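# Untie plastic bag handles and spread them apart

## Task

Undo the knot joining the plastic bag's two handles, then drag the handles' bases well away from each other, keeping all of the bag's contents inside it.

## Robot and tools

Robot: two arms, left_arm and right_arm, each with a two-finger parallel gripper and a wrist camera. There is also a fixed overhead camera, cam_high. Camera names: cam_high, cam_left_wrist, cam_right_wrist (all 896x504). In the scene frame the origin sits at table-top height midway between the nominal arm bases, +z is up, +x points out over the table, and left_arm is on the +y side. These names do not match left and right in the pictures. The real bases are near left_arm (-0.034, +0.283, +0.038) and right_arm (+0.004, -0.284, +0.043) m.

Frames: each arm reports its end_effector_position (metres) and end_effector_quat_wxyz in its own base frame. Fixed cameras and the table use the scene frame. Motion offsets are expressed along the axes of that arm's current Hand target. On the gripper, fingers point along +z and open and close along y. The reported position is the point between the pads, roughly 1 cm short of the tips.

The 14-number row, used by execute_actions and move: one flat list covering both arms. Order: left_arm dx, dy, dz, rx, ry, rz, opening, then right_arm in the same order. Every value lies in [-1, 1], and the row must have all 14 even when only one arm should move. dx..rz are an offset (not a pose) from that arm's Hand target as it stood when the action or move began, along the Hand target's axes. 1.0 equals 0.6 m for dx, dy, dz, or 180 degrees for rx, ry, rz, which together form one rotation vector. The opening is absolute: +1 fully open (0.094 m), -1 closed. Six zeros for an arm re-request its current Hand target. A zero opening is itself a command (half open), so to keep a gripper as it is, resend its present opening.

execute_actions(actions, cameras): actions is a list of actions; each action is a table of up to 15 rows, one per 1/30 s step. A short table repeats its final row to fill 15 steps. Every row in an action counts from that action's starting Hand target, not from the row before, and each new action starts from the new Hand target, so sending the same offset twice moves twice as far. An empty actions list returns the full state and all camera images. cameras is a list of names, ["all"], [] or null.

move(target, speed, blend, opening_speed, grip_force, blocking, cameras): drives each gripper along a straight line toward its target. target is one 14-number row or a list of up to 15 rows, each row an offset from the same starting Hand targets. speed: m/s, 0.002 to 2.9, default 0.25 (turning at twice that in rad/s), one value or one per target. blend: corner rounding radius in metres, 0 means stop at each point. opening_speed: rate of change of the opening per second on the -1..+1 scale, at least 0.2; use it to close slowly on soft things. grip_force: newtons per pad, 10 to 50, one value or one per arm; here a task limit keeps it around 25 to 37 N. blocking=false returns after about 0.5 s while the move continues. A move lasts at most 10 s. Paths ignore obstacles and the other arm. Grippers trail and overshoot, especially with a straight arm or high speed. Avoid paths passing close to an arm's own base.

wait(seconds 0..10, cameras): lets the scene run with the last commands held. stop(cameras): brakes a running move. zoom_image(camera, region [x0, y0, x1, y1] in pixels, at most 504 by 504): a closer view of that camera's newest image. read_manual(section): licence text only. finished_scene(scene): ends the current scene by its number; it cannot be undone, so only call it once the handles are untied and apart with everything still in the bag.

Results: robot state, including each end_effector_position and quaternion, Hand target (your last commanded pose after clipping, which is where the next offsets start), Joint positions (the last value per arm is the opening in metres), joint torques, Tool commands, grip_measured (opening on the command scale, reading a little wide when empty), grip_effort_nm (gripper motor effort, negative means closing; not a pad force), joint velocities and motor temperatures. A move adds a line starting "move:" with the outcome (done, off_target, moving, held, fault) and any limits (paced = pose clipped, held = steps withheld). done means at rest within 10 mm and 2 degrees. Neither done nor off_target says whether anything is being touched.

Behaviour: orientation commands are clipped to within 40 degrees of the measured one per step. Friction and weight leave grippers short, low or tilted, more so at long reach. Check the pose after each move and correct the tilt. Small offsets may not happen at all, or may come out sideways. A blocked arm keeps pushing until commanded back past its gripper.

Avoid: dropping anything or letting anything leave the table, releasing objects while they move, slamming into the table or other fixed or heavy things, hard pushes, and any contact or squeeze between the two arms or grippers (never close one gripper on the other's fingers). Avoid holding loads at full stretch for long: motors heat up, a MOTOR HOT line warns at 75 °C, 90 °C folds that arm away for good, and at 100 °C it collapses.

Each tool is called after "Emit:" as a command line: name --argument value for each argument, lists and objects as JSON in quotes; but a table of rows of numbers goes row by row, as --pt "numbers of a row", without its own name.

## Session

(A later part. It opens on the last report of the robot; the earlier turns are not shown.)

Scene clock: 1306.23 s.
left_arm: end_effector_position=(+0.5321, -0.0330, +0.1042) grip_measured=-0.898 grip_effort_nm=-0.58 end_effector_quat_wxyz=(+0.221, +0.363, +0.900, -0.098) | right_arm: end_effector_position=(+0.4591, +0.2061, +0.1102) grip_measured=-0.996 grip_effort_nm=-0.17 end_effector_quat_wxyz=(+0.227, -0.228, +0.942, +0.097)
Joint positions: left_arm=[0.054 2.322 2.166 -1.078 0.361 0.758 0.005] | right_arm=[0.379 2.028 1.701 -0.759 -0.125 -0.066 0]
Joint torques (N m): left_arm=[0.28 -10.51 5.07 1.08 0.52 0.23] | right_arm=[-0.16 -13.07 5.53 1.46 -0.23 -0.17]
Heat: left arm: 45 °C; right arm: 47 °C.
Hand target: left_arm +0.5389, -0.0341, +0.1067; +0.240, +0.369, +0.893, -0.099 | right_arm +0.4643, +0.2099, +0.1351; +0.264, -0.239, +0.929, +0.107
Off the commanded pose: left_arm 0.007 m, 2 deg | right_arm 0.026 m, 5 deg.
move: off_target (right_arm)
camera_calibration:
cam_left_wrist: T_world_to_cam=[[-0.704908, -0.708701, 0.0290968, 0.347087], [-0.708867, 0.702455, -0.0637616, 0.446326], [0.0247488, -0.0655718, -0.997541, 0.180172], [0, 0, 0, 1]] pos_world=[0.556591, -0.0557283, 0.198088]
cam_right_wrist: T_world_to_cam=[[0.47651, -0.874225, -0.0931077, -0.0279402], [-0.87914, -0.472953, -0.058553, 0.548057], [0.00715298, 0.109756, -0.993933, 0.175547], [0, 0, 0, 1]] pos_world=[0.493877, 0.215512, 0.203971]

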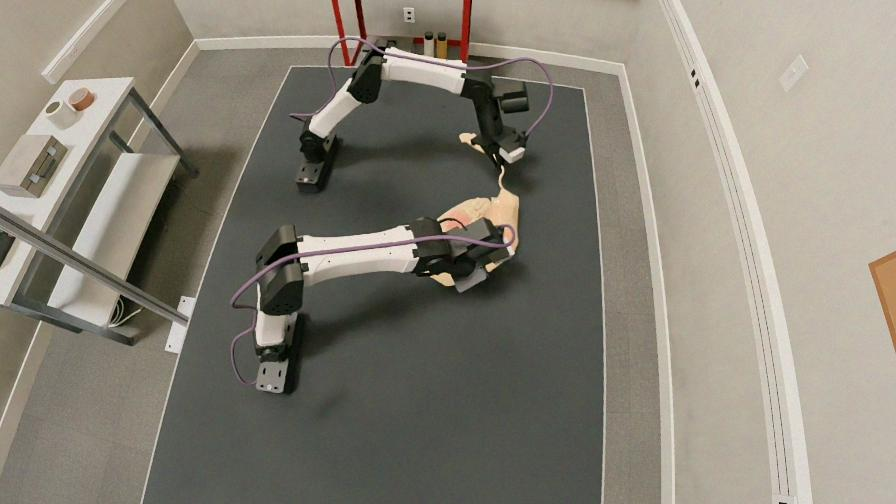

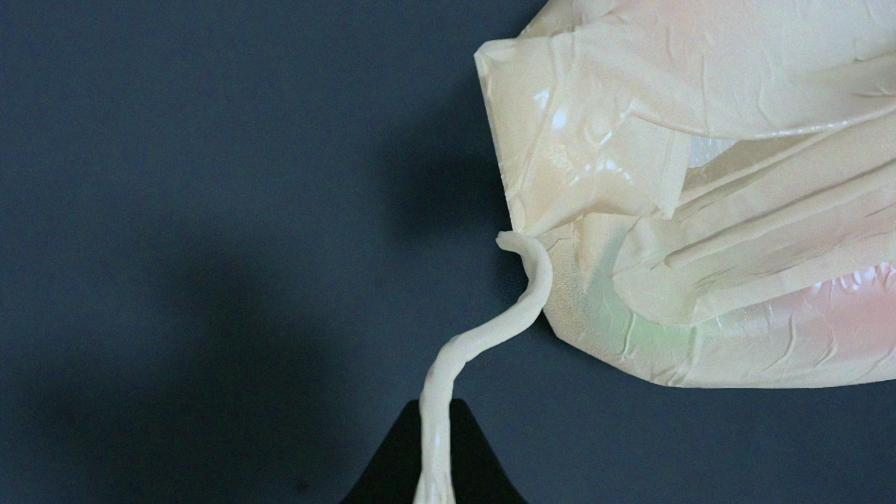

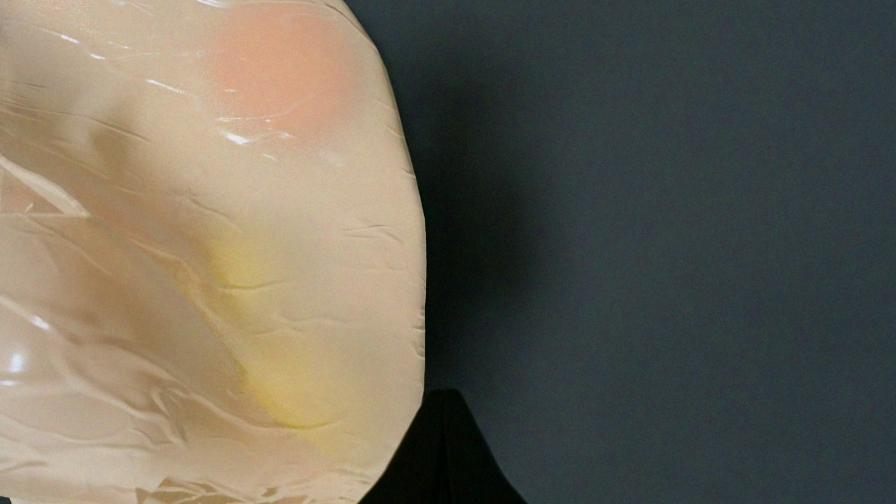

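Emit:
move --pt "0.0817 0.0236 0.0966 0 0 0 -1 0 0 0 0 0 0 -1" --pt "0.0817 0.0236 0.0966 0 0 0 -0.5 0 0 0 0 0 0 -0.7" --pt "-0.08 0.1 -0.13 0 0 0 -0.5 -0.13 0.012 -0.22 0 0 0 -0.7" --cameras '["all"]' --speed 0.12

Emit:
zoom_image --camera "cam_right_wrist" --region '[0, 0, 504, 504]'

Scene clock: 1322.23 s.
left_arm: end_effector_position=(+0.5805, +0.0082, +0.1670) grip_measured=-0.503 grip_effort_nm=0.14 end_effector_quat_wxyz=(+0.297, +0.345, +0.888, -0.064) | right_arm: end_effector_position=(+0.4647, +0.2031, +0.2838) grip_measured=-0.702 grip_effort_nm=0.15 end_effector_quat_wxyz=(+0.271, -0.227, +0.930, +0.105)
Joint positions: left_arm=[0.127 2.578 2.831 -1.33 0.386 0.769 0.023] | right_arm=[0.366 2.284 2.824 -1.534 -0.133 -0.072 0.014]
Joint torques (N m): left_arm=[0.42 -13.65 7.97 1 0.52 0.05] | right_arm=[-0.39 -9.47 6.72 1.06 -0.22 -0.19]
Motor temperatures (°C): left_arm=[21 46 37 24 19 17 20] | right_arm=[18 48 34 26 20 17 20]
Heat: left arm: 46 °C; right arm: 48 °C.
Hand target: left_arm +0.5830, +0.0066, +0.1982; +0.240, +0.369, +0.893, -0.099 | right_arm +0.4610, +0.2036, +0.2885; +0.264, -0.239, +0.929, +0.107
Off the commanded pose: left_arm 0.031 m, 8 deg | right_arm 0.006 m, 2 deg.
elbow stopped short (left arm): the move would have taken joint 3 (elbow) straighter than the controller allows.
joint sent to its limit (right arm) — joint 4 (wrist pitch), lower limit. The joint targets are off in position, not in orientation.
move: off_target (left_arm); target 2's new opening was sent with right_arm's hand 0.026 m and 5 deg from that target
camera_calibration:
cam_left_wrist: T_world_to_cam=[[-0.661119, -0.74604, -0.0796619, 0.401698], [-0.725899, 0.662867, -0.183517, 0.485801], [0.189716, -0.0634999, -0.979783, 0.14568], [0, 0, 0, 1]] pos_world=[0.590575, -0.0130879, 0.263887]
cam_right_wrist: T_world_to_cam=[[0.481355, -0.872423, -0.0847055, -0.0220762], [-0.871695, -0.466329, -0.150615, 0.582934], [0.0918997, 0.146337, -0.984957, 0.299011], [0, 0, 0, 1]] pos_world=[0.491288, 0.208823, 0.380442]

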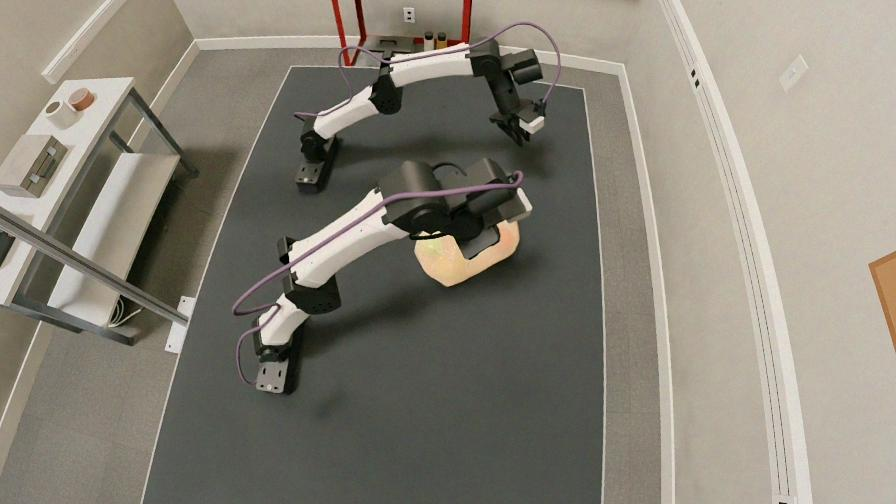

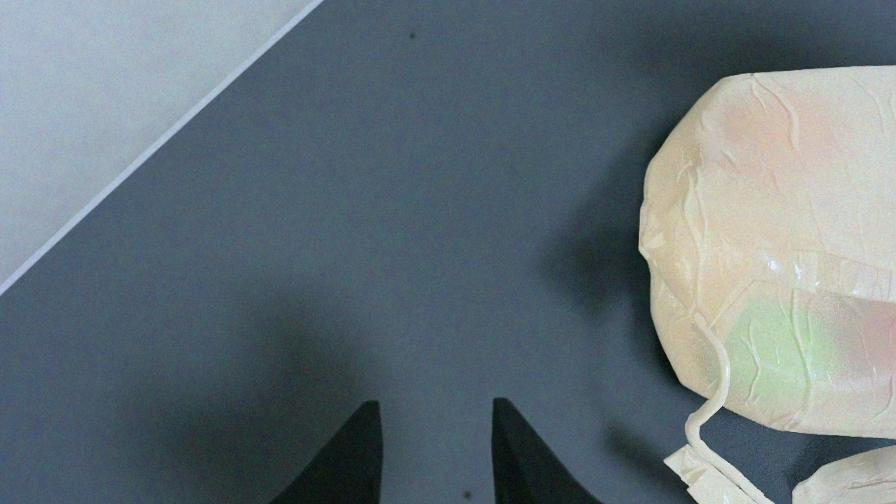

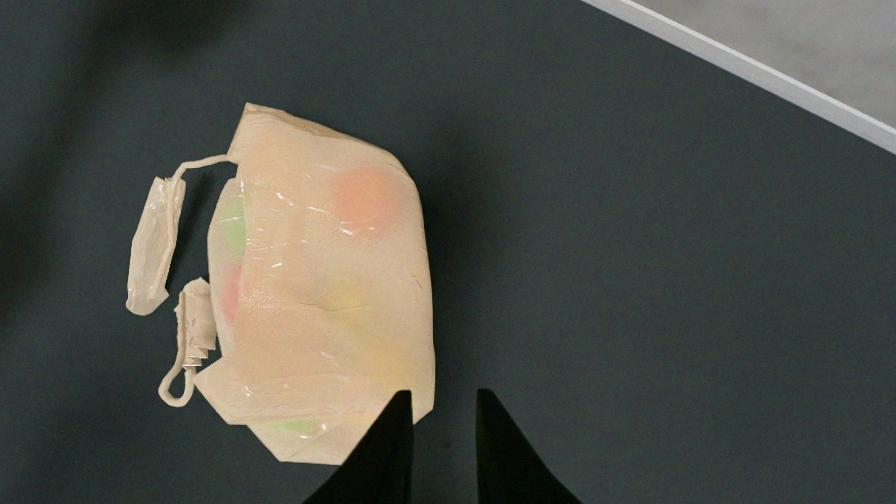

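Scaled by 1.000.

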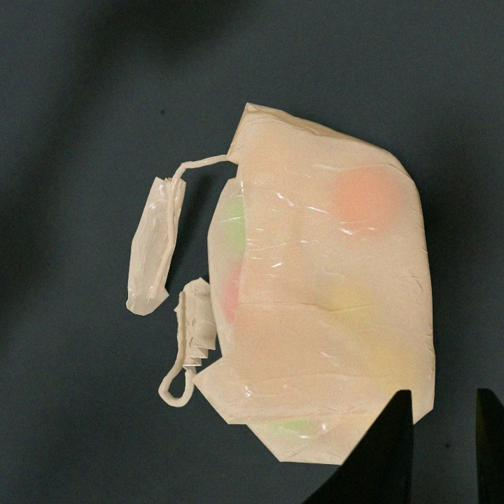

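Emit:
finished_scene --scene 1

The scene is finished: the task was done.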